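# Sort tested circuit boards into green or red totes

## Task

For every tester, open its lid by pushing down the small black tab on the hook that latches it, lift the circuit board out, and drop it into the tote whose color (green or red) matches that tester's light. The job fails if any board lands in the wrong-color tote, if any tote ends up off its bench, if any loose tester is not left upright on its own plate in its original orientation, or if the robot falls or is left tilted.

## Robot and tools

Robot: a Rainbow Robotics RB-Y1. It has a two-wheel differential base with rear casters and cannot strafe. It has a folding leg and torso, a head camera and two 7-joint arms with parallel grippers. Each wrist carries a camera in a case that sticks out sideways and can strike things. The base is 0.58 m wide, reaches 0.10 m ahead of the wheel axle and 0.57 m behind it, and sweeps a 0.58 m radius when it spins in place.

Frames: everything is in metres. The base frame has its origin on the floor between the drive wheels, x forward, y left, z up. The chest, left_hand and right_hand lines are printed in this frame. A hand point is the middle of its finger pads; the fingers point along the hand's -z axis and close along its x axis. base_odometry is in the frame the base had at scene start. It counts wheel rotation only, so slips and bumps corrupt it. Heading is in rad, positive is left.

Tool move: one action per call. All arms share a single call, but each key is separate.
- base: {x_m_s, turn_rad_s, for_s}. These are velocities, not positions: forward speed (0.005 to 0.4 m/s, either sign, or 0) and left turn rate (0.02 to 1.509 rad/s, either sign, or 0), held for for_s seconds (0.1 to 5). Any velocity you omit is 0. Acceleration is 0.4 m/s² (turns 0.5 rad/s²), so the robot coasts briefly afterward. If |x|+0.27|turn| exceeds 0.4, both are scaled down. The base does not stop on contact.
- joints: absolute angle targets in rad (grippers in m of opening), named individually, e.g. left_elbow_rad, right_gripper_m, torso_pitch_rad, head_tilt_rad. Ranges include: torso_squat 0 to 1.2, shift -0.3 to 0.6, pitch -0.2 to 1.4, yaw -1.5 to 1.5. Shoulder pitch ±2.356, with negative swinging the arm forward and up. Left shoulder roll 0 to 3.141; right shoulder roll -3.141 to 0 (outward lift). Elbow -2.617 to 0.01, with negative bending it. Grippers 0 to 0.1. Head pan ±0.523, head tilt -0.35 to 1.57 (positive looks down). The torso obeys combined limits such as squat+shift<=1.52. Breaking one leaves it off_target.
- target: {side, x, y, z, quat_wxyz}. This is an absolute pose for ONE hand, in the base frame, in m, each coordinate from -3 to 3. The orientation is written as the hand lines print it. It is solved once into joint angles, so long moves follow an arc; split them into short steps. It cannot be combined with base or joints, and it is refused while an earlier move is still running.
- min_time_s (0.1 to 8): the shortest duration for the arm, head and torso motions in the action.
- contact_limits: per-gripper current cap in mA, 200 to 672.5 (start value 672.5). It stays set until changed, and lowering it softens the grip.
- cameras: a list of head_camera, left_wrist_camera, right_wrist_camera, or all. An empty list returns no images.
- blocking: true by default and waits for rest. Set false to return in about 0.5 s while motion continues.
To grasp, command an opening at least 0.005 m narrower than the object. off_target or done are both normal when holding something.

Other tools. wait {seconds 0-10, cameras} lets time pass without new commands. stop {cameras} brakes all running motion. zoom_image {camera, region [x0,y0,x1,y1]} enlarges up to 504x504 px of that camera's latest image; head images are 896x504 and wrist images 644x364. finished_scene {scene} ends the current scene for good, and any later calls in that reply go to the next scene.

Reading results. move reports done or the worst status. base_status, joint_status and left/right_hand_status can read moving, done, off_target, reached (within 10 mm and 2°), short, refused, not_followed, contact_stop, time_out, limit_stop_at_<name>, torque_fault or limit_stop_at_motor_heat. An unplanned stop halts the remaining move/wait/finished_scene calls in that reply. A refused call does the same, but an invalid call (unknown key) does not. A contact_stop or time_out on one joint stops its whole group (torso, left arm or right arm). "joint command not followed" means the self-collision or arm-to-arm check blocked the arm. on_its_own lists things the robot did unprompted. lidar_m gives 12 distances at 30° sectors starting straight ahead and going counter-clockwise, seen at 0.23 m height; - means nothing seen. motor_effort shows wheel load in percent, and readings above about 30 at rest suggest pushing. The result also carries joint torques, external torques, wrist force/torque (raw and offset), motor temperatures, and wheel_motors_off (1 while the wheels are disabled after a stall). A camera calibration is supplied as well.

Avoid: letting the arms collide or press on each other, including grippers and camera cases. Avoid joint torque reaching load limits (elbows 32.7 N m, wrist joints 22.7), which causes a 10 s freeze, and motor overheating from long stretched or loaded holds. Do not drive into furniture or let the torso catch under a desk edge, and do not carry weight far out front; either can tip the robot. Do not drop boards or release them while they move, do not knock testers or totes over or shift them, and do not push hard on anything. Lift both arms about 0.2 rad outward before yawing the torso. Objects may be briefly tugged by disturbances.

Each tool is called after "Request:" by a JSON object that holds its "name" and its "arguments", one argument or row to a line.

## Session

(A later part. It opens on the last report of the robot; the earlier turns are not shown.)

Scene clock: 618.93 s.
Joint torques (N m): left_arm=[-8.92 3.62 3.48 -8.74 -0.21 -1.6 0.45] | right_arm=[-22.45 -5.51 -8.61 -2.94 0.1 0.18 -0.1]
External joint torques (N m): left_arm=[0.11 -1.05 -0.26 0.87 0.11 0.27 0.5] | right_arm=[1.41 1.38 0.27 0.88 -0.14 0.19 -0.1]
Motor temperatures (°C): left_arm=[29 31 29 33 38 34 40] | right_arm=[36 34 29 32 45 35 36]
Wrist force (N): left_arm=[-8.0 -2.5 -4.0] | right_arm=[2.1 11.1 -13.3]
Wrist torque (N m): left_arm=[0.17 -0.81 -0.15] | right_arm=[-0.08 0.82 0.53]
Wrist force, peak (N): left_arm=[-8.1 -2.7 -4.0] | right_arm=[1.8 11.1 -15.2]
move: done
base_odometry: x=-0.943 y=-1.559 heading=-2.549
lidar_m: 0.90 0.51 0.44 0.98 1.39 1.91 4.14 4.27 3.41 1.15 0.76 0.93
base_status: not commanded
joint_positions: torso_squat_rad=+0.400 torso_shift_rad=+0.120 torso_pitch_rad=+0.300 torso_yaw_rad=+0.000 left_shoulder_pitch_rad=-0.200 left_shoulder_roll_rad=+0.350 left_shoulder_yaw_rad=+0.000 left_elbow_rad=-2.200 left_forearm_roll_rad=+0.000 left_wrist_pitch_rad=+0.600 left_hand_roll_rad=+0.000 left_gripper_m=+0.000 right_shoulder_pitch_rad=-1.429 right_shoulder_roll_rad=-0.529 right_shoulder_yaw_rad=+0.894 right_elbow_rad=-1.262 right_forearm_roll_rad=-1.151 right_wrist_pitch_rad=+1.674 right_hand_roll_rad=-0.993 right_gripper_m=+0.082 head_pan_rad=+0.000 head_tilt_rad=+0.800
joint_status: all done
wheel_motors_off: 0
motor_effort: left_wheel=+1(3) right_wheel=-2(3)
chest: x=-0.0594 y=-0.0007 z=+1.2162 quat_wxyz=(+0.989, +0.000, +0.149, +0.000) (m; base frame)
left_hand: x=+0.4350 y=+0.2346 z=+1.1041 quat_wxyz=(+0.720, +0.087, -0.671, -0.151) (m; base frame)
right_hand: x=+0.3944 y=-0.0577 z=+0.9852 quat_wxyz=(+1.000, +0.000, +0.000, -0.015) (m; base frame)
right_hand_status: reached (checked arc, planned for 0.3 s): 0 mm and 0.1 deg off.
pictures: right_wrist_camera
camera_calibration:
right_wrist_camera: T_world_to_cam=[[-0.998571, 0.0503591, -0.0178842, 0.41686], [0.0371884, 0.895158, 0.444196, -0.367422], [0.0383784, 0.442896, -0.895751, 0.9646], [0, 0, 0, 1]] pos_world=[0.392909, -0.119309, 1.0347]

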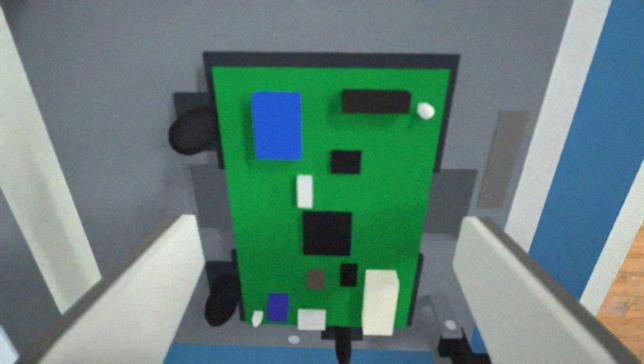

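Request:
{"name": "move", "arguments": {
  "target": {"side":"right","x":0.394,"y":-0.0605,"z":0.965,"quat_wxyz":[0.9997,0,0,-0.018]},
  "cameras": ["right_wrist_camera"]
}}

Request:
{"name": "move", "arguments": {
  "target": {"side":"right","x":0.394,"y":-0.0605,"z":0.95,"quat_wxyz":[0.9997,0,0,-0.018]},
  "min_time_s": 0.7,
  "cameras": ["right_wrist_camera"]
}}

Scene clock: 626.90 s.
Joint torques (N m): left_arm=[-8.5 3.67 3.42 -8.57 -0.15 -1.57 0.41] | right_arm=[-22.16 -5.25 -7.8 -3.06 0.09 -0.03 0.15]
External joint torques (N m): left_arm=[0.52 -1 -0.33 1.04 0.18 0.3 0.45] | right_arm=[1.55 1.5 0.95 0.88 -0.15 -0.02 0.15]
Motor temperatures (°C): left_arm=[29 31 29 33 38 34 40] | right_arm=[36 34 29 32 45 35 36]
Wrist force (N): left_arm=[-7.8 -2.5 -3.7] | right_arm=[2.0 11.1 -13.3]
Wrist torque (N m): left_arm=[0.17 -0.78 -0.16] | right_arm=[-0.09 0.80 0.54]
Wrist force, peak (N): left_arm=[-8.3 -2.7 -3.9] | right_arm=[2.1 11.3 -14.6]
move: done
base_odometry: x=-0.943 y=-1.559 heading=-2.549
lidar_m: 0.90 0.51 0.43 0.98 1.40 1.91 4.15 4.27 3.42 1.15 0.76 0.94
base_status: not commanded
joint_positions: torso_squat_rad=+0.400 torso_shift_rad=+0.120 torso_pitch_rad=+0.300 torso_yaw_rad=+0.000 left_shoulder_pitch_rad=-0.200 left_shoulder_roll_rad=+0.350 left_shoulder_yaw_rad=+0.000 left_elbow_rad=-2.200 left_forearm_roll_rad=+0.000 left_wrist_pitch_rad=+0.600 left_hand_roll_rad=+0.000 left_gripper_m=+0.000 right_shoulder_pitch_rad=-1.398 right_shoulder_roll_rad=-0.521 right_shoulder_yaw_rad=+0.911 right_elbow_rad=-1.243 right_forearm_roll_rad=-1.129 right_wrist_pitch_rad=+1.634 right_hand_roll_rad=-0.983 right_gripper_m=+0.082 head_pan_rad=+0.000 head_tilt_rad=+0.800
joint_status: all done
wheel_motors_off: 0
motor_effort: left_wheel=+1(3) right_wheel=-2(3)
chest: x=-0.0595 y=-0.0007 z=+1.2162 quat_wxyz=(+0.989, +0.000, +0.149, +0.000) (m; base frame)
left_hand: x=+0.4350 y=+0.2346 z=+1.1041 quat_wxyz=(+0.720, +0.087, -0.671, -0.151) (m; base frame)
right_hand: x=+0.3941 y=-0.0606 z=+0.9652 quat_wxyz=(+1.000, +0.000, +0.000, -0.018) (m; base frame)
right_hand_status: reached (checked arc, planned for 0.2 s): 0 mm and 0.0 deg off.
pictures: right_wrist_camera
camera_calibration:
right_wrist_camera: T_world_to_cam=[[-0.998255, 0.0564233, -0.0174038, 0.416099], [0.0428377, 0.894907, 0.444192, -0.358185], [0.0406375, 0.442671, -0.895763, 0.947074], [0, 0, 0, 1]] pos_world=[0.39223, -0.122178, 1.0147]

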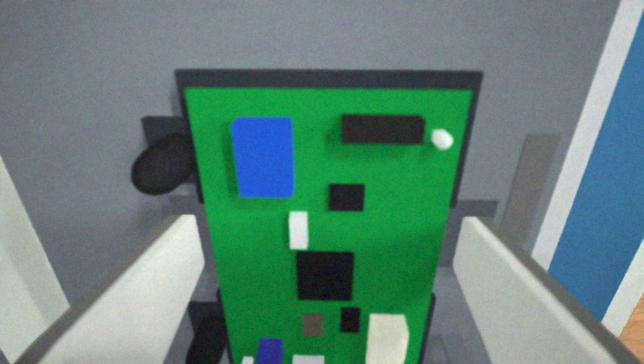

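Scene clock: 628.00 s.
Joint torques (N m): left_arm=[-8.67 3.71 3.6 -8.64 -0.2 -1.66 0.36] | right_arm=[-18.27 -6.92 -5.59 -1.48 1.08 1.41 0.6]
External joint torques (N m): left_arm=[0.36 -0.96 -0.14 0.97 0.13 0.2 0.41] | right_arm=[5.35 -0.32 3.04 2.56 0.83 1.42 0.6]
Motor temperatures (°C): left_arm=[29 31 29 33 38 34 40] | right_arm=[36 34 29 32 45 35 36]
Wrist force (N): left_arm=[-7.7 -2.4 -4.0] | right_arm=[2.1 17.3 -10.7]
Wrist torque (N m): left_arm=[0.17 -0.79 -0.16] | right_arm=[0.06 0.93 0.23]
Wrist force, peak (N): left_arm=[-8.2 -2.5 -4.0] | right_arm=[4.0 18.8 -14.5]
move: done
base_odometry: x=-0.943 y=-1.559 heading=-2.549
lidar_m: 0.90 0.51 0.44 0.99 1.40 1.91 4.14 4.27 3.42 1.15 0.75 0.94
base_status: not commanded
joint_positions: torso_squat_rad=+0.400 torso_shift_rad=+0.120 torso_pitch_rad=+0.300 torso_yaw_rad=+0.000 left_shoulder_pitch_rad=-0.200 left_shoulder_roll_rad=+0.350 left_shoulder_yaw_rad=+0.000 left_elbow_rad=-2.200 left_forearm_roll_rad=+0.000 left_wrist_pitch_rad=+0.600 left_hand_roll_rad=+0.000 left_gripper_m=+0.000 right_shoulder_pitch_rad=-1.379 right_shoulder_roll_rad=-0.508 right_shoulder_yaw_rad=+0.924 right_elbow_rad=-1.223 right_forearm_roll_rad=-1.112 right_wrist_pitch_rad=+1.603 right_hand_roll_rad=-0.973 right_gripper_m=+0.082 head_pan_rad=+0.000 head_tilt_rad=+0.800
joint_status: all done
wheel_motors_off: 0
motor_effort: left_wheel=+3(4) right_wheel=-2(2)
chest: x=-0.0595 y=-0.0007 z=+1.2162 quat_wxyz=(+0.989, +0.000, +0.149, +0.000) (m; base frame)
left_hand: x=+0.4350 y=+0.2347 z=+1.1042 quat_wxyz=(+0.720, +0.087, -0.671, -0.151) (m; base frame)
right_hand: x=+0.3937 y=-0.0601 z=+0.9513 quat_wxyz=(+1.000, +0.001, -0.001, -0.018) (m; base frame)
right_hand_status: reached (checked arc, planned for 0.7 s): 1 mm and 0.1 deg off.
pictures: right_wrist_camera
camera_calibration:
right_wrist_camera: T_world_to_cam=[[-0.998297, 0.0552525, -0.0186893, 0.416573], [0.041169, 0.894451, 0.445267, -0.352834], [0.0413188, 0.443739, -0.895203, 0.933698], [0, 0, 0, 1]] pos_world=[0.39181, -0.121743, 1.00074]

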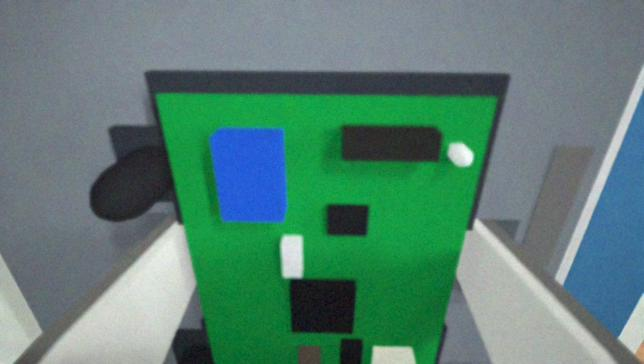

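Request:
{"name": "move", "arguments": {
  "target": {"side":"right","x":0.3937,"y":-0.0601,"z":0.946,"quat_wxyz":[0.9997,0,0,-0.018]},
  "min_time_s": 0.5,
  "cameras": []
}}

Request:
{"name": "move", "arguments": {
  "joints": {"right_gripper_m":0.058},
  "cameras": ["right_wrist_camera"]
}}

Request:
{"name": "move", "arguments": {
  "target": {"side":"right","x":0.3937,"y":-0.0601,"z":0.978,"quat_wxyz":[0.9997,0,0,-0.018]},
  "min_time_s": 1,
  "cameras": ["right_wrist_camera"]
}}

Scene clock: 655.00 s.
Joint torques (N m): left_arm=[-8.58 3.59 3.61 -8.54 -0.2 -1.57 0.41] | right_arm=[-18.28 -6.85 -5.48 -1.35 1.2 0.9 0.66]
External joint torques (N m): left_arm=[0.45 -1.08 -0.13 1.07 0.13 0.3 0.46] | right_arm=[5.34 -0.3 3.08 2.72 0.95 0.91 0.66]
Motor temperatures (°C): left_arm=[29 31 29 33 38 34 40] | right_arm=[36 34 29 32 45 36 36]
Wrist force (N): left_arm=[-8.1 -2.4 -4.1] | right_arm=[2.0 17.3 -11.9]
Wrist torque (N m): left_arm=[0.16 -0.81 -0.16] | right_arm=[0.01 0.90 0.24]
Wrist force, peak (N): left_arm=[-8.1 -2.9 -3.9] | right_arm=[3.1 18.1 -13.8]
move: done
base_odometry: x=-0.943 y=-1.559 heading=-2.549
lidar_m: 0.90 0.50 0.44 0.98 1.40 1.91 4.15 4.27 3.42 1.15 0.76 0.94
base_status: not commanded
joint_positions: torso_squat_rad=+0.400 torso_shift_rad=+0.120 torso_pitch_rad=+0.300 torso_yaw_rad=+0.000 left_shoulder_pitch_rad=-0.200 left_shoulder_roll_rad=+0.350 left_shoulder_yaw_rad=+0.000 left_elbow_rad=-2.200 left_forearm_roll_rad=+0.000 left_wrist_pitch_rad=+0.600 left_hand_roll_rad=+0.000 left_gripper_m=+0.000 right_shoulder_pitch_rad=-1.375 right_shoulder_roll_rad=-0.502 right_shoulder_yaw_rad=+0.928 right_elbow_rad=-1.211 right_forearm_roll_rad=-1.108 right_wrist_pitch_rad=+1.593 right_hand_roll_rad=-0.968 right_gripper_m=+0.082 head_pan_rad=+0.000 head_tilt_rad=+0.800
joint_status: all done
wheel_motors_off: 0
motor_effort: left_wheel=+4(5) right_wheel=-1(3)
chest: x=-0.0595 y=-0.0007 z=+1.2162 quat_wxyz=(+0.989, +0.000, +0.149, +0.000) (m; base frame)
left_hand: x=+0.4350 y=+0.2347 z=+1.1042 quat_wxyz=(+0.720, +0.087, -0.671, -0.151) (m; base frame)
right_hand: x=+0.3939 y=-0.0595 z=+0.9468 quat_wxyz=(+1.000, +0.001, -0.001, -0.018) (m; base frame)
right_hand_status: reached (checked arc, planned for 0.5 s): 1 mm and 0.1 deg off.
pictures: none
No camera images: "cameras" was empty.

Scene clock: 655.73 s.
Joint torques (N m): left_arm=[-8.69 3.53 3.35 -8.44 -0.15 -1.62 0.47] | right_arm=[-17.82 -6.8 -5.91 -2.42 -1 2.7 0.59]
External joint torques (N m): left_arm=[0.34 -1.14 -0.39 1.17 0.17 0.24 0.52] | right_arm=[5.8 -0.24 2.64 1.65 -1.25 2.71 0.59]
Motor temperatures (°C): left_arm=[29 31 29 33 38 34 40] | right_arm=[36 34 29 32 45 36 36]
Wrist force (N): left_arm=[-7.8 -2.3 -4.0] | right_arm=[12.7 17.7 -10.0]
Wrist torque (N m): left_arm=[0.15 -0.79 -0.16] | right_arm=[0.03 0.84 0.37]
Wrist force, peak (N): left_arm=[-8.0 -2.6 -4.0] | right_arm=[17.5 18.6 -16.8]
move: off_target
base_odometry: x=-0.943 y=-1.559 heading=-2.549
lidar_m: 0.90 0.50 0.44 0.98 1.40 1.92 4.14 4.27 3.41 1.15 0.77 0.93
base_status: not commanded
joint_positions: torso_squat_rad=+0.400 torso_shift_rad=+0.120 torso_pitch_rad=+0.300 torso_yaw_rad=+0.000 left_shoulder_pitch_rad=-0.200 left_shoulder_roll_rad=+0.350 left_shoulder_yaw_rad=+0.000 left_elbow_rad=-2.200 left_forearm_roll_rad=+0.000 left_wrist_pitch_rad=+0.600 left_hand_roll_rad=+0.000 left_gripper_m=+0.000 right_shoulder_pitch_rad=-1.375 right_shoulder_roll_rad=-0.502 right_shoulder_yaw_rad=+0.928 right_elbow_rad=-1.211 right_forearm_roll_rad=-1.107 right_wrist_pitch_rad=+1.592 right_hand_roll_rad=-0.968 right_gripper_m=+0.070 head_pan_rad=+0.000 head_tilt_rad=+0.800
joint_status: right_gripper_m off_target (ended at +0.070, target +0.058)
wheel_motors_off: 0
motor_effort: left_wheel=+2(4) right_wheel=-3(3)
chest: x=-0.0594 y=-0.0007 z=+1.2162 quat_wxyz=(+0.989, +0.000, +0.149, +0.000) (m; base frame)
left_hand: x=+0.4350 y=+0.2347 z=+1.1041 quat_wxyz=(+0.720, +0.087, -0.671, -0.151) (m; base frame)
right_hand: x=+0.3942 y=-0.0596 z=+0.9467 quat_wxyz=(+1.000, +0.001, -0.001, -0.018) (m; base frame)
pictures: right_wrist_camera
camera_calibration:
right_wrist_camera: T_world_to_cam=[[-0.998263, 0.0558083, -0.0188897, 0.417182], [0.0415747, 0.894397, 0.445338, -0.351511], [0.0417484, 0.443779, -0.895163, 0.929146], [0, 0, 0, 1]] pos_world=[0.39228, -0.121227, 0.996159]

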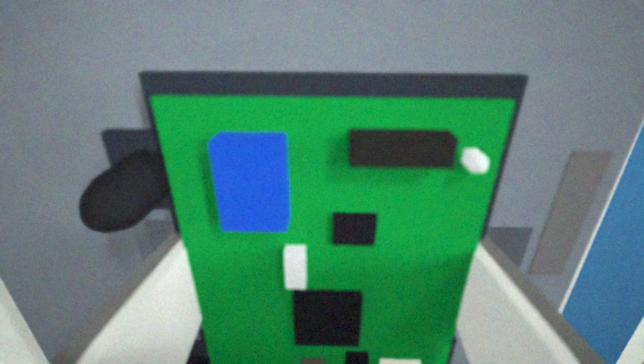

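Scene clock: 657.07 s.
Joint torques (N m): left_arm=[-8.72 3.45 3.47 -8.56 -0.27 -1.56 0.47] | right_arm=[-23.17 -7.72 -9.74 -3.81 -0.35 0.26 -0.31]
External joint torques (N m): left_arm=[0.31 -1.22 -0.27 1.05 0.05 0.3 0.52] | right_arm=[0.59 -0.87 -0.87 0.06 -0.59 0.27 -0.31]
Motor temperatures (°C): left_arm=[29 31 29 33 38 34 40] | right_arm=[36 34 29 32 45 36 36]
Wrist force (N): left_arm=[-8.0 -2.5 -3.6] | right_arm=[2.2 11.0 -13.4]
Wrist torque (N m): left_arm=[0.17 -0.83 -0.14] | right_arm=[-0.09 0.81 0.52]
Wrist force, peak (N): left_arm=[-8.2 -2.7 -3.8] | right_arm=[12.5 20.4 -23.3]
move: done
base_odometry: x=-0.943 y=-1.559 heading=-2.549
lidar_m: 0.89 0.50 0.44 0.98 1.40 1.92 4.15 4.27 3.41 1.14 0.77 0.94
base_status: not commanded
joint_positions: torso_squat_rad=+0.400 torso_shift_rad=+0.120 torso_pitch_rad=+0.300 torso_yaw_rad=+0.000 left_shoulder_pitch_rad=-0.200 left_shoulder_roll_rad=+0.350 left_shoulder_yaw_rad=+0.000 left_elbow_rad=-2.200 left_forearm_roll_rad=+0.000 left_wrist_pitch_rad=+0.600 left_hand_roll_rad=+0.000 left_gripper_m=+0.000 right_shoulder_pitch_rad=-1.414 right_shoulder_roll_rad=-0.531 right_shoulder_yaw_rad=+0.899 right_elbow_rad=-1.263 right_forearm_roll_rad=-1.144 right_wrist_pitch_rad=+1.661 right_hand_roll_rad=-0.994 right_gripper_m=+0.070 head_pan_rad=+0.000 head_tilt_rad=+0.800
joint_status: all done
wheel_motors_off: 0
motor_effort: left_wheel=+1(4) right_wheel=-2(4)
chest: x=-0.0594 y=-0.0007 z=+1.2162 quat_wxyz=(+0.989, +0.000, +0.149, +0.000) (m; base frame)
left_hand: x=+0.4350 y=+0.2347 z=+1.1041 quat_wxyz=(+0.720, +0.087, -0.671, -0.151) (m; base frame)
right_hand: x=+0.3936 y=-0.0600 z=+0.9779 quat_wxyz=(+1.000, +0.000, +0.000, -0.018) (m; base frame)
right_hand_status: reached (checked arc, planned for 1.0 s): 0 mm and 0.0 deg off.
pictures: right_wrist_camera
camera_calibration:
right_wrist_camera: T_world_to_cam=[[-0.998298, 0.0558706, -0.0167193, 0.415119], [0.0426538, 0.895009, 0.444004, -0.364032], [0.0397707, 0.442535, -0.895869, 0.958635], [0, 0, 0, 1]] pos_world=[0.391814, -0.12161, 1.02738]

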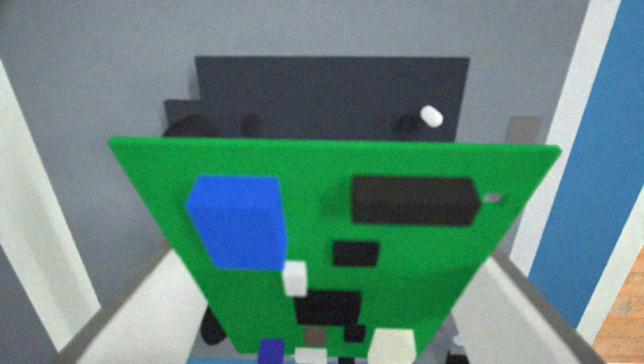

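Request:
{"name": "move", "arguments": {
  "target": {"side":"right","x":0.3936,"y":-0.06,"z":1.08,"quat_wxyz":[0.9997,0,0,-0.018]},
  "min_time_s": 1.2,
  "cameras": []
}}

Request:
{"name": "move", "arguments": {
  "target": {"side":"right","x":0.34,"y":-0.2,"z":1.12,"quat_wxyz":[1,0,0,0]},
  "min_time_s": 1.2,
  "cameras": ["head_camera","right_wrist_camera"]
}}

Request:
{"name": "move", "arguments": {
  "base": {"x_m_s":-0.3,"for_s":2.2},
  "joints": {"torso_pitch_rad":0.15,"head_tilt_rad":0.45},
  "cameras": ["head_camera"]
}}

Request:
{"name": "move", "arguments": {
  "base": {"turn_rad_s":0.95,"for_s":3.3},
  "cameras": ["head_camera"]
}}

Scene clock: 669.50 s.
Joint torques (N m): left_arm=[-8.6 3.63 3.2 -8.62 -0.22 -1.57 0.41] | right_arm=[-23.25 -8.32 -9.49 -2.98 -0.29 0.04 -0.37]
External joint torques (N m): left_arm=[0.43 -1.04 -0.54 0.99 0.11 0.3 0.46] | right_arm=[0.97 -0.65 -0.38 0.07 -0.52 0.05 -0.37]
Motor temperatures (°C): left_arm=[29 31 29 33 38 34 40] | right_arm=[36 34 29 32 45 35 36]
Wrist force (N): left_arm=[-7.7 -2.4 -3.9] | right_arm=[2.4 11.0 -13.7]
Wrist torque (N m): left_arm=[0.16 -0.77 -0.17] | right_arm=[-0.09 0.84 0.54]
Wrist force, peak (N): left_arm=[-8.2 -2.5 -4.2] | right_arm=[2.0 11.2 -14.2]
move: done
base_odometry: x=-0.943 y=-1.559 heading=-2.549
lidar_m: 0.90 0.51 0.44 0.99 1.40 1.91 4.14 4.28 3.41 1.15 0.77 0.94
base_status: not commanded
joint_positions: torso_squat_rad=+0.400 torso_shift_rad=+0.120 torso_pitch_rad=+0.300 torso_yaw_rad=+0.000 left_shoulder_pitch_rad=-0.200 left_shoulder_roll_rad=+0.350 left_shoulder_yaw_rad=+0.000 left_elbow_rad=-2.200 left_forearm_roll_rad=+0.000 left_wrist_pitch_rad=+0.600 left_hand_roll_rad=+0.000 left_gripper_m=+0.000 right_shoulder_pitch_rad=-1.576 right_shoulder_roll_rad=-0.587 right_shoulder_yaw_rad=+0.802 right_elbow_rad=-1.317 right_forearm_roll_rad=-1.267 right_wrist_pitch_rad=+1.860 right_hand_roll_rad=-1.043 right_gripper_m=+0.070 head_pan_rad=+0.000 head_tilt_rad=+0.800
joint_status: all done
wheel_motors_off: 0
motor_effort: left_wheel=+1(4) right_wheel=-2(4)
chest: x=-0.0594 y=-0.0007 z=+1.2162 quat_wxyz=(+0.989, +0.000, +0.149, +0.000) (m; base frame)
left_hand: x=+0.4350 y=+0.2347 z=+1.1041 quat_wxyz=(+0.720, +0.087, -0.671, -0.151) (m; base frame)
right_hand: x=+0.3936 y=-0.0599 z=+1.0800 quat_wxyz=(+1.000, +0.000, +0.000, -0.018) (m; base frame)
right_hand_status: reached (checked arc, planned for 1.2 s): 0 mm and 0.0 deg off.
pictures: none
No camera images: "cameras" was empty.

Scene clock: 671.03 s.
Joint torques (N m): left_arm=[-8.6 3.44 3.33 -8.63 -0.15 -1.61 0.45] | right_arm=[-16.63 -9.18 -11.08 -0.79 -0.06 -0.18 0.28]
External joint torques (N m): left_arm=[0.42 -1.23 -0.42 0.98 0.18 0.25 0.49] | right_arm=[2.73 0.57 -0.65 -0.25 -0.29 -0.17 0.28]
Motor temperatures (°C): left_arm=[29 31 29 33 38 34 40] | right_arm=[36 34 29 32 45 35 36]
Wrist force (N): left_arm=[-7.7 -2.6 -3.8] | right_arm=[2.3 10.9 -13.7]
Wrist torque (N m): left_arm=[0.19 -0.79 -0.15] | right_arm=[-0.09 0.85 0.54]
Wrist force, peak (N): left_arm=[-8.2 -2.5 -3.9] | right_arm=[2.1 11.3 -14.1]
move: done
base_odometry: x=-0.943 y=-1.559 heading=-2.549
lidar_m: 0.90 0.50 0.43 0.98 1.39 1.93 4.14 4.27 3.41 1.16 0.76 0.94
base_status: not commanded
joint_positions: torso_squat_rad=+0.400 torso_shift_rad=+0.120 torso_pitch_rad=+0.300 torso_yaw_rad=+0.000 left_shoulder_pitch_rad=-0.200 left_shoulder_roll_rad=+0.350 left_shoulder_yaw_rad=+0.000 left_elbow_rad=-2.200 left_forearm_roll_rad=+0.000 left_wrist_pitch_rad=+0.600 left_hand_roll_rad=+0.000 left_gripper_m=+0.000 right_shoulder_pitch_rad=-1.427 right_shoulder_roll_rad=-1.130 right_shoulder_yaw_rad=+0.746 right_elbow_rad=-1.793 right_forearm_roll_rad=-1.560 right_wrist_pitch_rad=+1.847 right_hand_roll_rad=-1.010 right_gripper_m=+0.070 head_pan_rad=+0.000 head_tilt_rad=+0.800
joint_status: all done
wheel_motors_off: 0
motor_effort: left_wheel=+1(4) right_wheel=-3(5)
chest: x=-0.0594 y=-0.0007 z=+1.2162 quat_wxyz=(+0.989, +0.000, +0.149, +0.000) (m; base frame)
left_hand: x=+0.4350 y=+0.2346 z=+1.1041 quat_wxyz=(+0.720, +0.087, -0.671, -0.151) (m; base frame)
right_hand: x=+0.3401 y=-0.2000 z=+1.1201 quat_wxyz=(+1.000, +0.000, +0.000, +0.000) (m; base frame)
right_hand_status: reached (checked arc, planned for 1.2 s): 0 mm and 0.1 deg off.
pictures: head_camera, right_wrist_camera
camera_calibration:
head_camera: T_world_to_cam=[[0.0366316, -0.99875, 0.0340002, -0.0508999], [-0.871737, -0.048571, -0.487561, 0.759946], [0.488603, -0.0117791, -0.872427, 1.15097], [0, 0, 0, 1]] pos_world=[0.101971, -0.000367603, 1.37638]
right_wrist_camera: T_world_to_cam=[[-0.999651, 0.0202093, -0.0170382, 0.365547], [0.0105678, 0.896371, 0.443179, -0.287564], [0.0242289, 0.442844, -0.896271, 1.15597], [0, 0, 0, 1]] pos_world=[0.340451, -0.261537, 1.16973]

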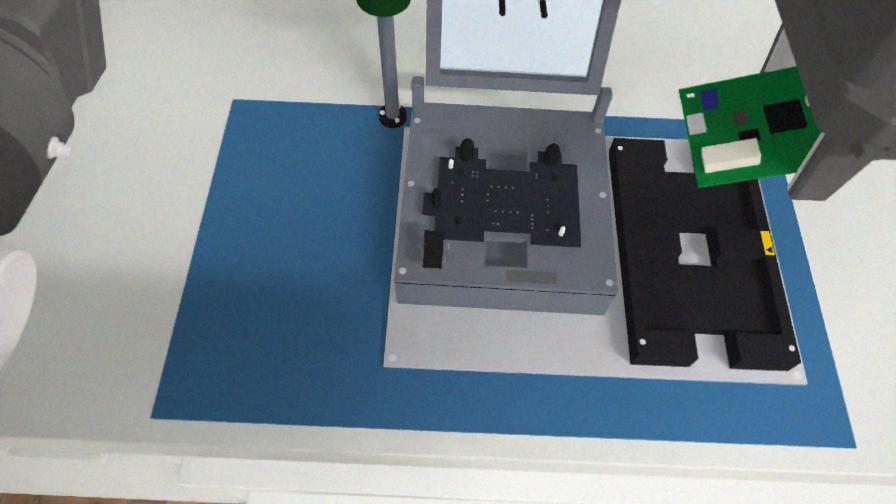

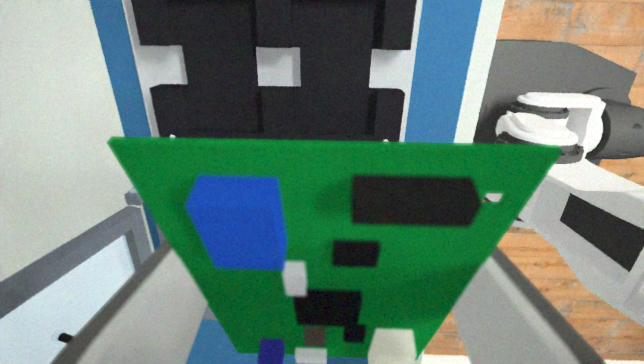

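Scene clock: 674.57 s.
Joint torques (N m): left_arm=[-10.34 3.63 3.61 -7.93 -0.2 -1.58 0.42] | right_arm=[-17.39 -8.19 -10.22 0.25 0.24 -0.27 0.23]
External joint torques (N m): left_arm=[0.77 -1.2 -0.24 1.06 0.13 0.27 0.47] | right_arm=[2.12 0.69 0.06 -0.16 -0.25 -0.1 0.22]
Motor temperatures (°C): left_arm=[29 31 29 33 38 34 40] | right_arm=[36 34 29 32 45 35 36]
Wrist force (N): left_arm=[-7.9 -2.8 -3.0] | right_arm=[1.2 10.9 -13.9]
Wrist torque (N m): left_arm=[0.21 -0.80 -0.17] | right_arm=[-0.08 0.80 0.53]
Wrist force, peak (N): left_arm=[-8.1 -2.7 -4.7] | right_arm=[2.9 10.8 -14.2]
move: done
base_odometry: x=-0.396 y=-1.190 heading=-2.548
lidar_m: 1.40 0.98 1.29 1.34 1.39 1.93 3.47 3.63 3.41 3.29 1.39 1.14
base_status: done (sent for 2.2 of 2.2 s)
joint_positions: torso_squat_rad=+0.400 torso_shift_rad=+0.120 torso_pitch_rad=+0.150 torso_yaw_rad=+0.000 left_shoulder_pitch_rad=-0.200 left_shoulder_roll_rad=+0.350 left_shoulder_yaw_rad=+0.000 left_elbow_rad=-2.200 left_forearm_roll_rad=+0.000 left_wrist_pitch_rad=+0.600 left_hand_roll_rad=+0.000 left_gripper_m=+0.000 right_shoulder_pitch_rad=-1.427 right_shoulder_roll_rad=-1.130 right_shoulder_yaw_rad=+0.746 right_elbow_rad=-1.793 right_forearm_roll_rad=-1.560 right_wrist_pitch_rad=+1.847 right_hand_roll_rad=-1.010 right_gripper_m=+0.070 head_pan_rad=+0.000 head_tilt_rad=+0.450
joint_status: all done
wheel_motors_off: 0
motor_effort: left_wheel=+5(23) right_wheel=-1(25)
chest: x=-0.1047 y=-0.0007 z=+1.2266 quat_wxyz=(+0.997, +0.000, +0.075, +0.000) (m; base frame)
left_hand: x=+0.4010 y=+0.2346 z=+1.1896 quat_wxyz=(+0.668, +0.098, -0.723, -0.144) (m; base frame)
right_hand: x=+0.3047 y=-0.2000 z=+1.1913 quat_wxyz=(+0.997, +0.000, -0.075, +0.000) (m; base frame)
pictures: head_camera
camera_calibration:
head_camera: T_world_to_cam=[[0.0154272, -0.998761, 0.0473186, -0.068952], [-0.531221, -0.0482798, -0.845856, 1.23275], [0.847093, -0.0120875, -0.531308, 0.738936], [0, 0, 0, 1]] pos_world=[0.0299798, -0.000417699, 1.4386]

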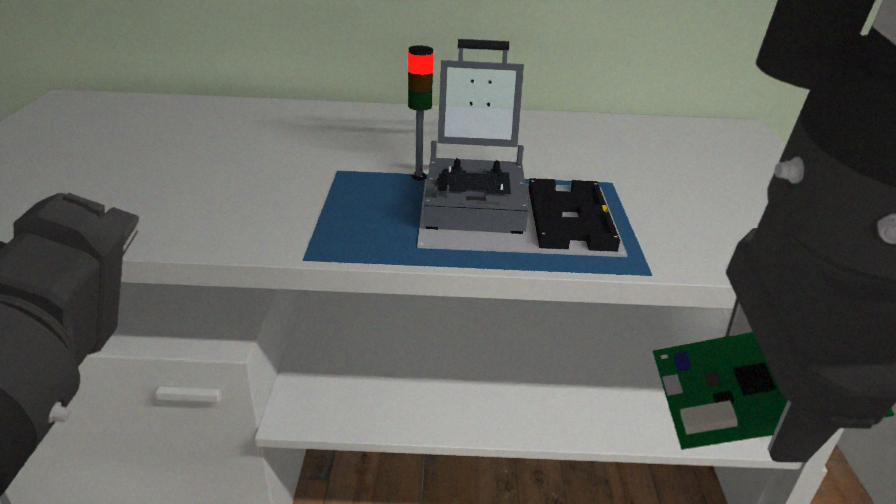

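Scene clock: 680.07 s.
Joint torques (N m): left_arm=[-10.52 3.74 3.72 -8.03 -0.19 -1.62 0.48] | right_arm=[-17.37 -8.42 -10.03 0.46 0.3 -0.33 0.32]
External joint torques (N m): left_arm=[0.59 -1.09 -0.14 0.95 0.15 0.23 0.53] | right_arm=[2.14 0.46 0.25 0.04 -0.18 -0.16 0.31]
Motor temperatures (°C): left_arm=[29 31 29 33 38 34 40] | right_arm=[36 34 29 32 45 35 36]
Wrist force (N): left_arm=[-7.9 -2.5 -2.8] | right_arm=[1.2 11.0 -13.7]
Wrist torque (N m): left_arm=[0.19 -0.81 -0.16] | right_arm=[-0.10 0.78 0.54]
Wrist force, peak (N): left_arm=[-8.2 -2.7 -3.2] | right_arm=[1.3 11.4 -13.8]
move: done
base_odometry: x=-0.396 y=-1.190 heading=+0.586
lidar_m: 3.48 3.63 3.42 3.28 1.39 1.15 1.53 1.00 1.29 1.36 1.40 1.90
base_status: done (sent for 3.3 of 3.3 s)
joint_positions: torso_squat_rad=+0.400 torso_shift_rad=+0.120 torso_pitch_rad=+0.150 torso_yaw_rad=+0.000 left_shoulder_pitch_rad=-0.200 left_shoulder_roll_rad=+0.350 left_shoulder_yaw_rad=+0.000 left_elbow_rad=-2.200 left_forearm_roll_rad=+0.000 left_wrist_pitch_rad=+0.600 left_hand_roll_rad=+0.000 left_gripper_m=+0.000 right_shoulder_pitch_rad=-1.427 right_shoulder_roll_rad=-1.130 right_shoulder_yaw_rad=+0.746 right_elbow_rad=-1.793 right_forearm_roll_rad=-1.560 right_wrist_pitch_rad=+1.847 right_hand_roll_rad=-1.010 right_gripper_m=+0.070 head_pan_rad=+0.000 head_tilt_rad=+0.450
joint_status: not commanded
wheel_motors_off: 0
motor_effort: left_wheel=+2(24) right_wheel=+0(26)
chest: x=-0.1047 y=-0.0007 z=+1.2266 quat_wxyz=(+0.997, +0.000, +0.075, +0.000) (m; base frame)
left_hand: x=+0.4010 y=+0.2346 z=+1.1896 quat_wxyz=(+0.668, +0.098, -0.723, -0.144) (m; base frame)
right_hand: x=+0.3047 y=-0.2000 z=+1.1913 quat_wxyz=(+0.997, +0.000, -0.075, +0.000) (m; base frame)
pictures: head_camera
camera_calibration:
head_camera: T_world_to_cam=[[0.0154243, -0.998761, 0.0473194, -0.0689533], [-0.53122, -0.048279, -0.845857, 1.23275], [0.847093, -0.0120903, -0.531307, 0.738936], [0, 0, 0, 1]] pos_world=[0.0299785, -0.000417902, 1.4386]

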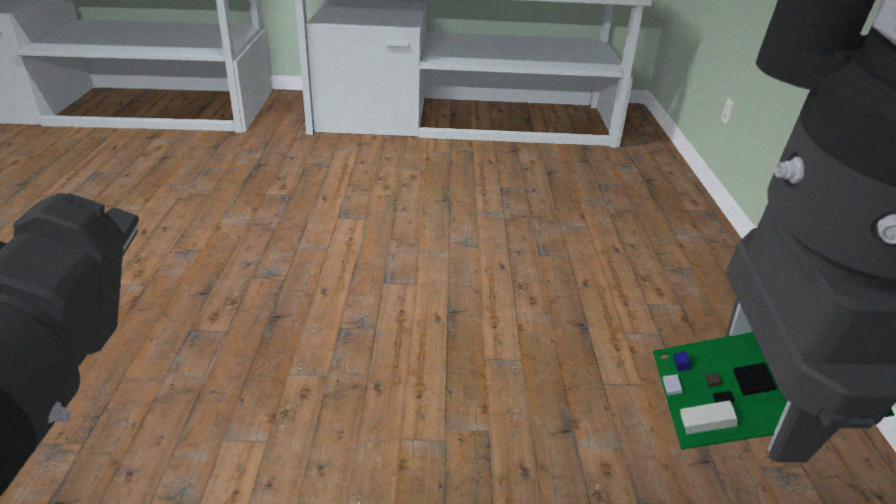

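Request:
{"name": "move", "arguments": {
  "base": {"x_m_s":0.38,"for_s":5},
  "cameras": []
}}

Request:
{"name": "move", "arguments": {
  "base": {"x_m_s":0.36,"for_s":2.2},
  "cameras": ["head_camera"]
}}

Scene clock: 691.07 s.
Joint torques (N m): left_arm=[-10.55 3.46 3.33 -8.02 -0.18 -1.68 0.39] | right_arm=[-17.41 -8.3 -10.27 0.45 0.29 -0.21 0.31]
External joint torques (N m): left_arm=[0.56 -1.37 -0.52 0.97 0.16 0.16 0.44] | right_arm=[2.1 0.57 0.01 0.03 -0.19 -0.03 0.3]
Motor temperatures (°C): left_arm=[29 31 29 33 38 34 40] | right_arm=[36 34 29 32 45 35 36]
Wrist force (N): left_arm=[-7.5 -2.4 -2.8] | right_arm=[1.1 10.8 -13.7]
Wrist torque (N m): left_arm=[0.16 -0.75 -0.16] | right_arm=[-0.08 0.80 0.53]
Wrist force, peak (N): left_arm=[-8.1 -3.0 -3.1] | right_arm=[1.2 11.2 -13.9]
move: done
base_odometry: x=+1.187 y=-0.139 heading=+0.586
lidar_m: 1.58 1.64 2.75 3.29 3.41 2.89 2.83 1.93 1.39 1.33 1.38 1.79
base_status: done (sent for 5 of 5 s)
joint_positions: torso_squat_rad=+0.400 torso_shift_rad=+0.120 torso_pitch_rad=+0.150 torso_yaw_rad=+0.000 left_shoulder_pitch_rad=-0.200 left_shoulder_roll_rad=+0.350 left_shoulder_yaw_rad=+0.000 left_elbow_rad=-2.200 left_forearm_roll_rad=+0.000 left_wrist_pitch_rad=+0.600 left_hand_roll_rad=+0.000 left_gripper_m=+0.000 right_shoulder_pitch_rad=-1.427 right_shoulder_roll_rad=-1.130 right_shoulder_yaw_rad=+0.746 right_elbow_rad=-1.793 right_forearm_roll_rad=-1.560 right_wrist_pitch_rad=+1.847 right_hand_roll_rad=-1.010 right_gripper_m=+0.070 head_pan_rad=+0.000 head_tilt_rad=+0.450
joint_status: not commanded
wheel_motors_off: 0
motor_effort: left_wheel=-1(27) right_wheel=-3(28)
chest: x=-0.1046 y=-0.0007 z=+1.2266 quat_wxyz=(+0.997, +0.000, +0.075, +0.000) (m; base frame)
left_hand: x=+0.4011 y=+0.2346 z=+1.1896 quat_wxyz=(+0.668, +0.098, -0.723, -0.144) (m; base frame)
right_hand: x=+0.3047 y=-0.2000 z=+1.1912 quat_wxyz=(+0.997, +0.000, -0.075, +0.000) (m; base frame)
pictures: none
No camera images: "cameras" was empty.

Scene clock: 694.63 s.
Joint torques (N m): left_arm=[-10.26 3.92 3.41 -8 -0.2 -1.64 0.38] | right_arm=[-17.63 -8.36 -10.1 0.39 0.27 -0.18 0.26]
External joint torques (N m): left_arm=[0.85 -0.91 -0.44 0.99 0.14 0.21 0.43] | right_arm=[1.87 0.51 0.19 -0.03 -0.21 -0.01 0.25]
Motor temperatures (°C): left_arm=[29 31 29 33 38 34 40] | right_arm=[36 34 29 32 45 35 36]
Wrist force (N): left_arm=[-7.7 -2.6 -3.1] | right_arm=[1.3 10.8 -14.0]
Wrist torque (N m): left_arm=[0.18 -0.79 -0.17] | right_arm=[-0.06 0.81 0.54]
Wrist force, peak (N): left_arm=[-8.4 -2.7 -3.1] | right_arm=[1.4 11.1 -14.1]
move: done
base_odometry: x=+1.846 y=+0.300 heading=+0.587
lidar_m: 0.80 0.81 1.07 2.77 3.41 3.70 3.62 1.91 1.39 1.33 1.18 1.35
base_status: done (sent for 2.2 of 2.2 s)
joint_positions: torso_squat_rad=+0.400 torso_shift_rad=+0.120 torso_pitch_rad=+0.150 torso_yaw_rad=+0.000 left_shoulder_pitch_rad=-0.200 left_shoulder_roll_rad=+0.350 left_shoulder_yaw_rad=+0.000 left_elbow_rad=-2.200 left_forearm_roll_rad=+0.000 left_wrist_pitch_rad=+0.600 left_hand_roll_rad=+0.000 left_gripper_m=+0.000 right_shoulder_pitch_rad=-1.427 right_shoulder_roll_rad=-1.130 right_shoulder_yaw_rad=+0.746 right_elbow_rad=-1.793 right_forearm_roll_rad=-1.560 right_wrist_pitch_rad=+1.847 right_hand_roll_rad=-1.010 right_gripper_m=+0.070 head_pan_rad=+0.000 head_tilt_rad=+0.450
joint_status: not commanded
wheel_motors_off: 0
motor_effort: left_wheel=-1(25) right_wheel=-3(21)
chest: x=-0.1046 y=-0.0007 z=+1.2266 quat_wxyz=(+0.997, +0.000, +0.075, +0.000) (m; base frame)
left_hand: x=+0.4011 y=+0.2346 z=+1.1896 quat_wxyz=(+0.668, +0.098, -0.723, -0.144) (m; base frame)
right_hand: x=+0.3047 y=-0.2000 z=+1.1912 quat_wxyz=(+0.997, +0.000, -0.075, +0.000) (m; base frame)
pictures: head_camera
camera_calibration:
head_camera: T_world_to_cam=[[0.0154308, -0.998761, 0.0473172, -0.0689508], [-0.531334, -0.048279, -0.845785, 1.23268], [0.847022, -0.0120901, -0.531421, 0.73901], [0, 0, 0, 1]] pos_world=[0.0300734, -0.000417985, 1.43857]

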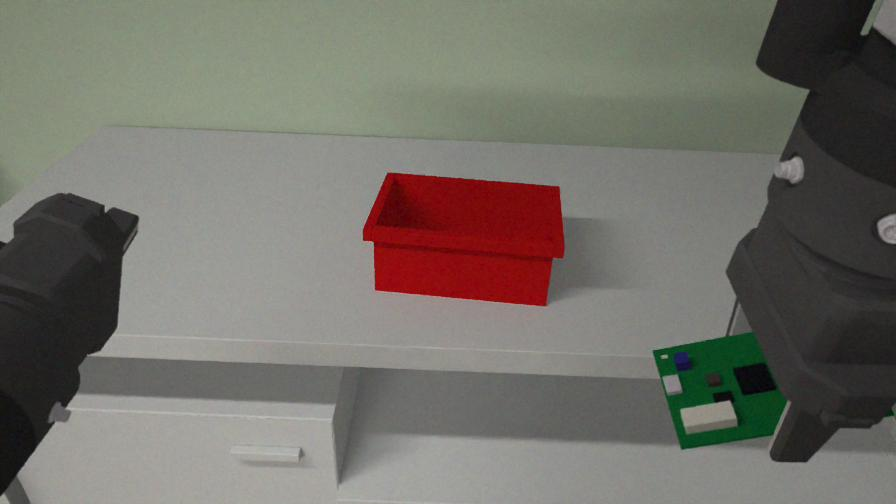

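Request:
{"name": "move", "arguments": {
  "base": {"x_m_s":0.3,"for_s":1.47},
  "cameras": []
}}

Request:
{"name": "move", "arguments": {
  "joints": {"torso_squat_rad":0.45,"torso_pitch_rad":0.5,"head_tilt_rad":0.5},
  "cameras": ["head_camera"]
}}

Request:
{"name": "move", "arguments": {
  "target": {"side":"right","x":0.46,"y":-0.12,"z":1.13,"quat_wxyz":[1,0,0,0]},
  "min_time_s": 1.5,
  "cameras": ["head_camera","right_wrist_camera"]
}}

Scene clock: 706.63 s.
Joint torques (N m): left_arm=[-10.36 3.61 3.59 -7.97 -0.25 -1.69 0.35] | right_arm=[-17.78 -8.42 -10.21 0.41 0.26 -0.26 0.24]
External joint torques (N m): left_arm=[0.75 -1.22 -0.26 1.02 0.09 0.16 0.4] | right_arm=[1.73 0.46 0.07 0 -0.22 -0.09 0.23]
Motor temperatures (°C): left_arm=[29 31 29 33 38 34 40] | right_arm=[36 34 29 32 45 35 36]
Wrist force (N): left_arm=[-7.9 -2.5 -2.8] | right_arm=[1.3 11.0 -13.6]
Wrist torque (N m): left_arm=[0.16 -0.80 -0.16] | right_arm=[-0.10 0.81 0.53]
Wrist force, peak (N): left_arm=[-8.3 -2.9 -3.4] | right_arm=[1.5 11.2 -13.9]
move: done
base_odometry: x=+2.213 y=+0.543 heading=+0.587
lidar_m: 0.69 0.39 0.49 1.19 3.42 4.12 4.06 1.89 1.37 1.32 0.96 1.03
base_status: done (sent for 1.47 of 1.47 s)
joint_positions: torso_squat_rad=+0.400 torso_shift_rad=+0.120 torso_pitch_rad=+0.150 torso_yaw_rad=+0.000 left_shoulder_pitch_rad=-0.200 left_shoulder_roll_rad=+0.350 left_shoulder_yaw_rad=+0.000 left_elbow_rad=-2.200 left_forearm_roll_rad=+0.000 left_wrist_pitch_rad=+0.600 left_hand_roll_rad=+0.000 left_gripper_m=+0.000 right_shoulder_pitch_rad=-1.427 right_shoulder_roll_rad=-1.130 right_shoulder_yaw_rad=+0.746 right_elbow_rad=-1.793 right_forearm_roll_rad=-1.560 right_wrist_pitch_rad=+1.847 right_hand_roll_rad=-1.010 right_gripper_m=+0.070 head_pan_rad=+0.000 head_tilt_rad=+0.450
joint_status: not commanded
wheel_motors_off: 0
motor_effort: left_wheel=-1(24) right_wheel=-4(21)
chest: x=-0.1046 y=-0.0007 z=+1.2266 quat_wxyz=(+0.997, +0.000, +0.075, +0.000) (m; base frame)
left_hand: x=+0.4011 y=+0.2346 z=+1.1896 quat_wxyz=(+0.668, +0.098, -0.723, -0.144) (m; base frame)
right_hand: x=+0.3047 y=-0.2000 z=+1.1912 quat_wxyz=(+0.997, +0.000, -0.075, +0.000) (m; base frame)
pictures: none
No camera images: "cameras" was empty.

Scene clock: 708.63 s.
Joint torques (N m): left_arm=[-5.54 3.3 3.14 -9 -0.19 -1.61 0.43] | right_arm=[-16.49 -10 -10.06 -1.5 -0.32 0.13 0.27]
External joint torques (N m): left_arm=[0.4 -1 -0.32 1.09 0.1 0.22 0.48] | right_arm=[1.99 0.58 0.19 0.29 -0.22 -0.09 0.28]
Motor temperatures (°C): left_arm=[29 31 29 33 38 34 40] | right_arm=[36 34 29 32 45 35 36]
Wrist force (N): left_arm=[-7.6 -2.6 -4.8] | right_arm=[3.2 10.8 -13.7]
Wrist torque (N m): left_arm=[0.16 -0.79 -0.18] | right_arm=[-0.09 0.88 0.55]
Wrist force, peak (N): left_arm=[-8.1 -2.4 -5.1] | right_arm=[3.5 11.1 -14.2]
move: done
base_odometry: x=+2.213 y=+0.543 heading=+0.587
lidar_m: 0.69 0.39 0.48 1.19 3.42 4.12 4.07 1.90 1.38 1.32 0.97 1.04
base_status: not commanded
joint_positions: torso_squat_rad=+0.450 torso_shift_rad=+0.120 torso_pitch_rad=+0.500 torso_yaw_rad=+0.000 left_shoulder_pitch_rad=-0.200 left_shoulder_roll_rad=+0.350 left_shoulder_yaw_rad=+0.000 left_elbow_rad=-2.200 left_forearm_roll_rad=+0.000 left_wrist_pitch_rad=+0.600 left_hand_roll_rad=+0.000 left_gripper_m=+0.000 right_shoulder_pitch_rad=-1.427 right_shoulder_roll_rad=-1.130 right_shoulder_yaw_rad=+0.746 right_elbow_rad=-1.793 right_forearm_roll_rad=-1.560 right_wrist_pitch_rad=+1.847 right_hand_roll_rad=-1.010 right_gripper_m=+0.070 head_pan_rad=+0.000 head_tilt_rad=+0.500
joint_status: all done
wheel_motors_off: 0
motor_effort: left_wheel=+0(2) right_wheel=-2(4)
chest: x=-0.0042 y=-0.0007 z=+1.1778 quat_wxyz=(+0.969, +0.000, +0.247, +0.000) (m; base frame)
left_hand: x=+0.4581 y=+0.2347 z=+0.9697 quat_wxyz=(+0.784, +0.072, -0.596, -0.159) (m; base frame)
right_hand: x=+0.3682 y=-0.1999 z=+1.0043 quat_wxyz=(+0.995, +0.000, +0.100, +0.000) (m; base frame)
pictures: head_camera
camera_calibration:
head_camera: T_world_to_cam=[[0.032916, -0.998754, 0.0375137, -0.0565006], [-0.81871, -0.0484728, -0.572157, 0.918079], [0.573262, -0.0118797, -0.819286, 0.975527], [0, 0, 0, 1]] pos_world=[0.194268, -0.000339381, 1.32664]

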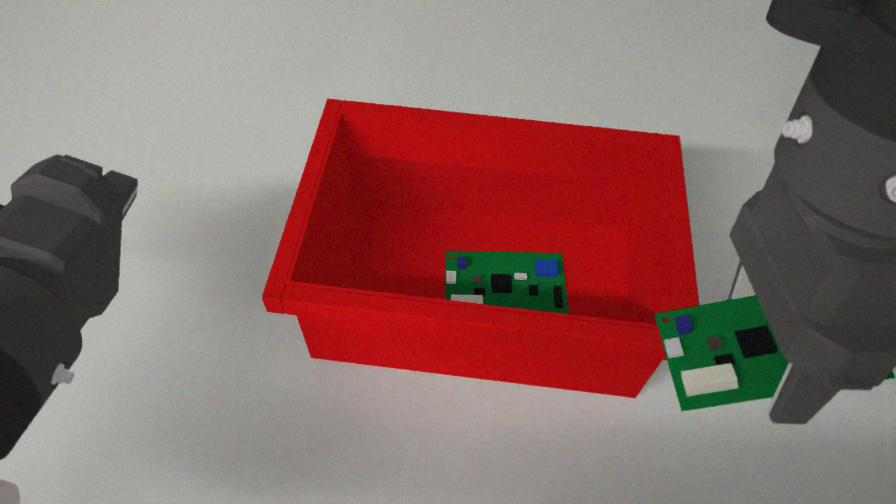

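Scene clock: 710.47 s.
Joint torques (N m): left_arm=[-5.4 3.16 3.13 -9.04 -0.17 -1.66 0.38] | right_arm=[-22.29 -5.96 -8.07 0.17 0.25 0.12 0.3]
External joint torques (N m): left_arm=[0.54 -1.14 -0.34 1.05 0.12 0.17 0.43] | right_arm=[0.97 1.92 1.53 0.91 0.02 0.15 0.3]
Motor temperatures (°C): left_arm=[29 31 29 33 38 34 40] | right_arm=[36 34 29 32 45 35 36]
Wrist force (N): left_arm=[-7.3 -2.3 -4.7] | right_arm=[2.0 10.6 -13.3]
Wrist torque (N m): left_arm=[0.14 -0.74 -0.18] | right_arm=[-0.06 0.82 0.54]
Wrist force, peak (N): left_arm=[-8.0 -2.3 -5.0] | right_arm=[3.5 11.3 -14.1]
move: done
base_odometry: x=+2.213 y=+0.543 heading=+0.587
lidar_m: 0.69 0.38 0.49 1.19 3.43 4.13 4.06 1.90 1.38 1.32 0.97 1.03
base_status: not commanded
joint_positions: torso_squat_rad=+0.450 torso_shift_rad=+0.120 torso_pitch_rad=+0.500 torso_yaw_rad=+0.000 left_shoulder_pitch_rad=-0.200 left_shoulder_roll_rad=+0.350 left_shoulder_yaw_rad=+0.000 left_elbow_rad=-2.200 left_forearm_roll_rad=+0.000 left_wrist_pitch_rad=+0.600 left_hand_roll_rad=+0.000 left_gripper_m=+0.000 right_shoulder_pitch_rad=-1.956 right_shoulder_roll_rad=-0.918 right_shoulder_yaw_rad=+0.884 right_elbow_rad=-1.384 right_forearm_roll_rad=-1.546 right_wrist_pitch_rad=+1.919 right_hand_roll_rad=-0.980 right_gripper_m=+0.070 head_pan_rad=+0.000 head_tilt_rad=+0.500
joint_status: all done
wheel_motors_off: 0
motor_effort: left_wheel=+0(1) right_wheel=-2(4)
chest: x=-0.0043 y=-0.0007 z=+1.1778 quat_wxyz=(+0.969, +0.000, +0.247, +0.000) (m; base frame)
left_hand: x=+0.4580 y=+0.2347 z=+0.9697 quat_wxyz=(+0.784, +0.072, -0.596, -0.159) (m; base frame)
right_hand: x=+0.4600 y=-0.1206 z=+1.1308 quat_wxyz=(+1.000, +0.003, -0.005, -0.002) (m; base frame)
right_hand_status: reached (checked arc, planned for 1.5 s): 1 mm and 0.7 deg off.
pictures: head_camera, right_wrist_camera
camera_calibration:
head_camera: T_world_to_cam=[[0.0329174, -0.998753, 0.0375226, -0.0565064], [-0.818698, -0.0484793, -0.572174, 0.918091], [0.57328, -0.0118852, -0.819273, 0.975522], [0, 0, 0, 1]] pos_world=[0.194252, -0.000333366, 1.32665]
right_wrist_camera: T_world_to_cam=[[-0.999352, 0.0233618, -0.0273813, 0.495929], [0.00858026, 0.893431, 0.449118, -0.370887], [0.0349555, 0.448592, -0.893053, 1.11956], [0, 0, 0, 1]] pos_world=[0.459655, -0.182452, 1.17998]

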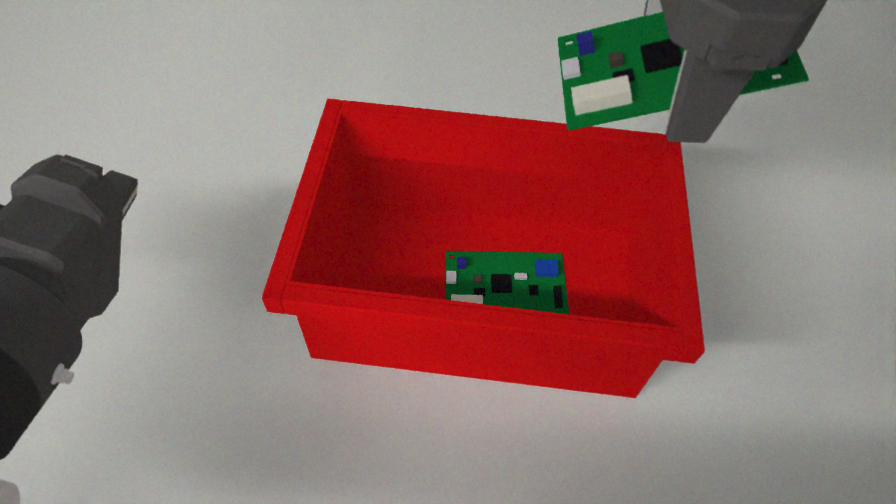

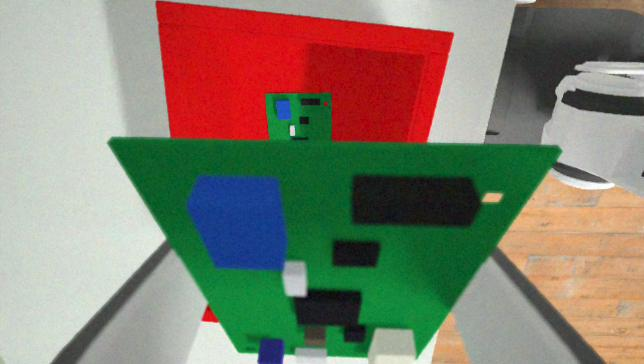

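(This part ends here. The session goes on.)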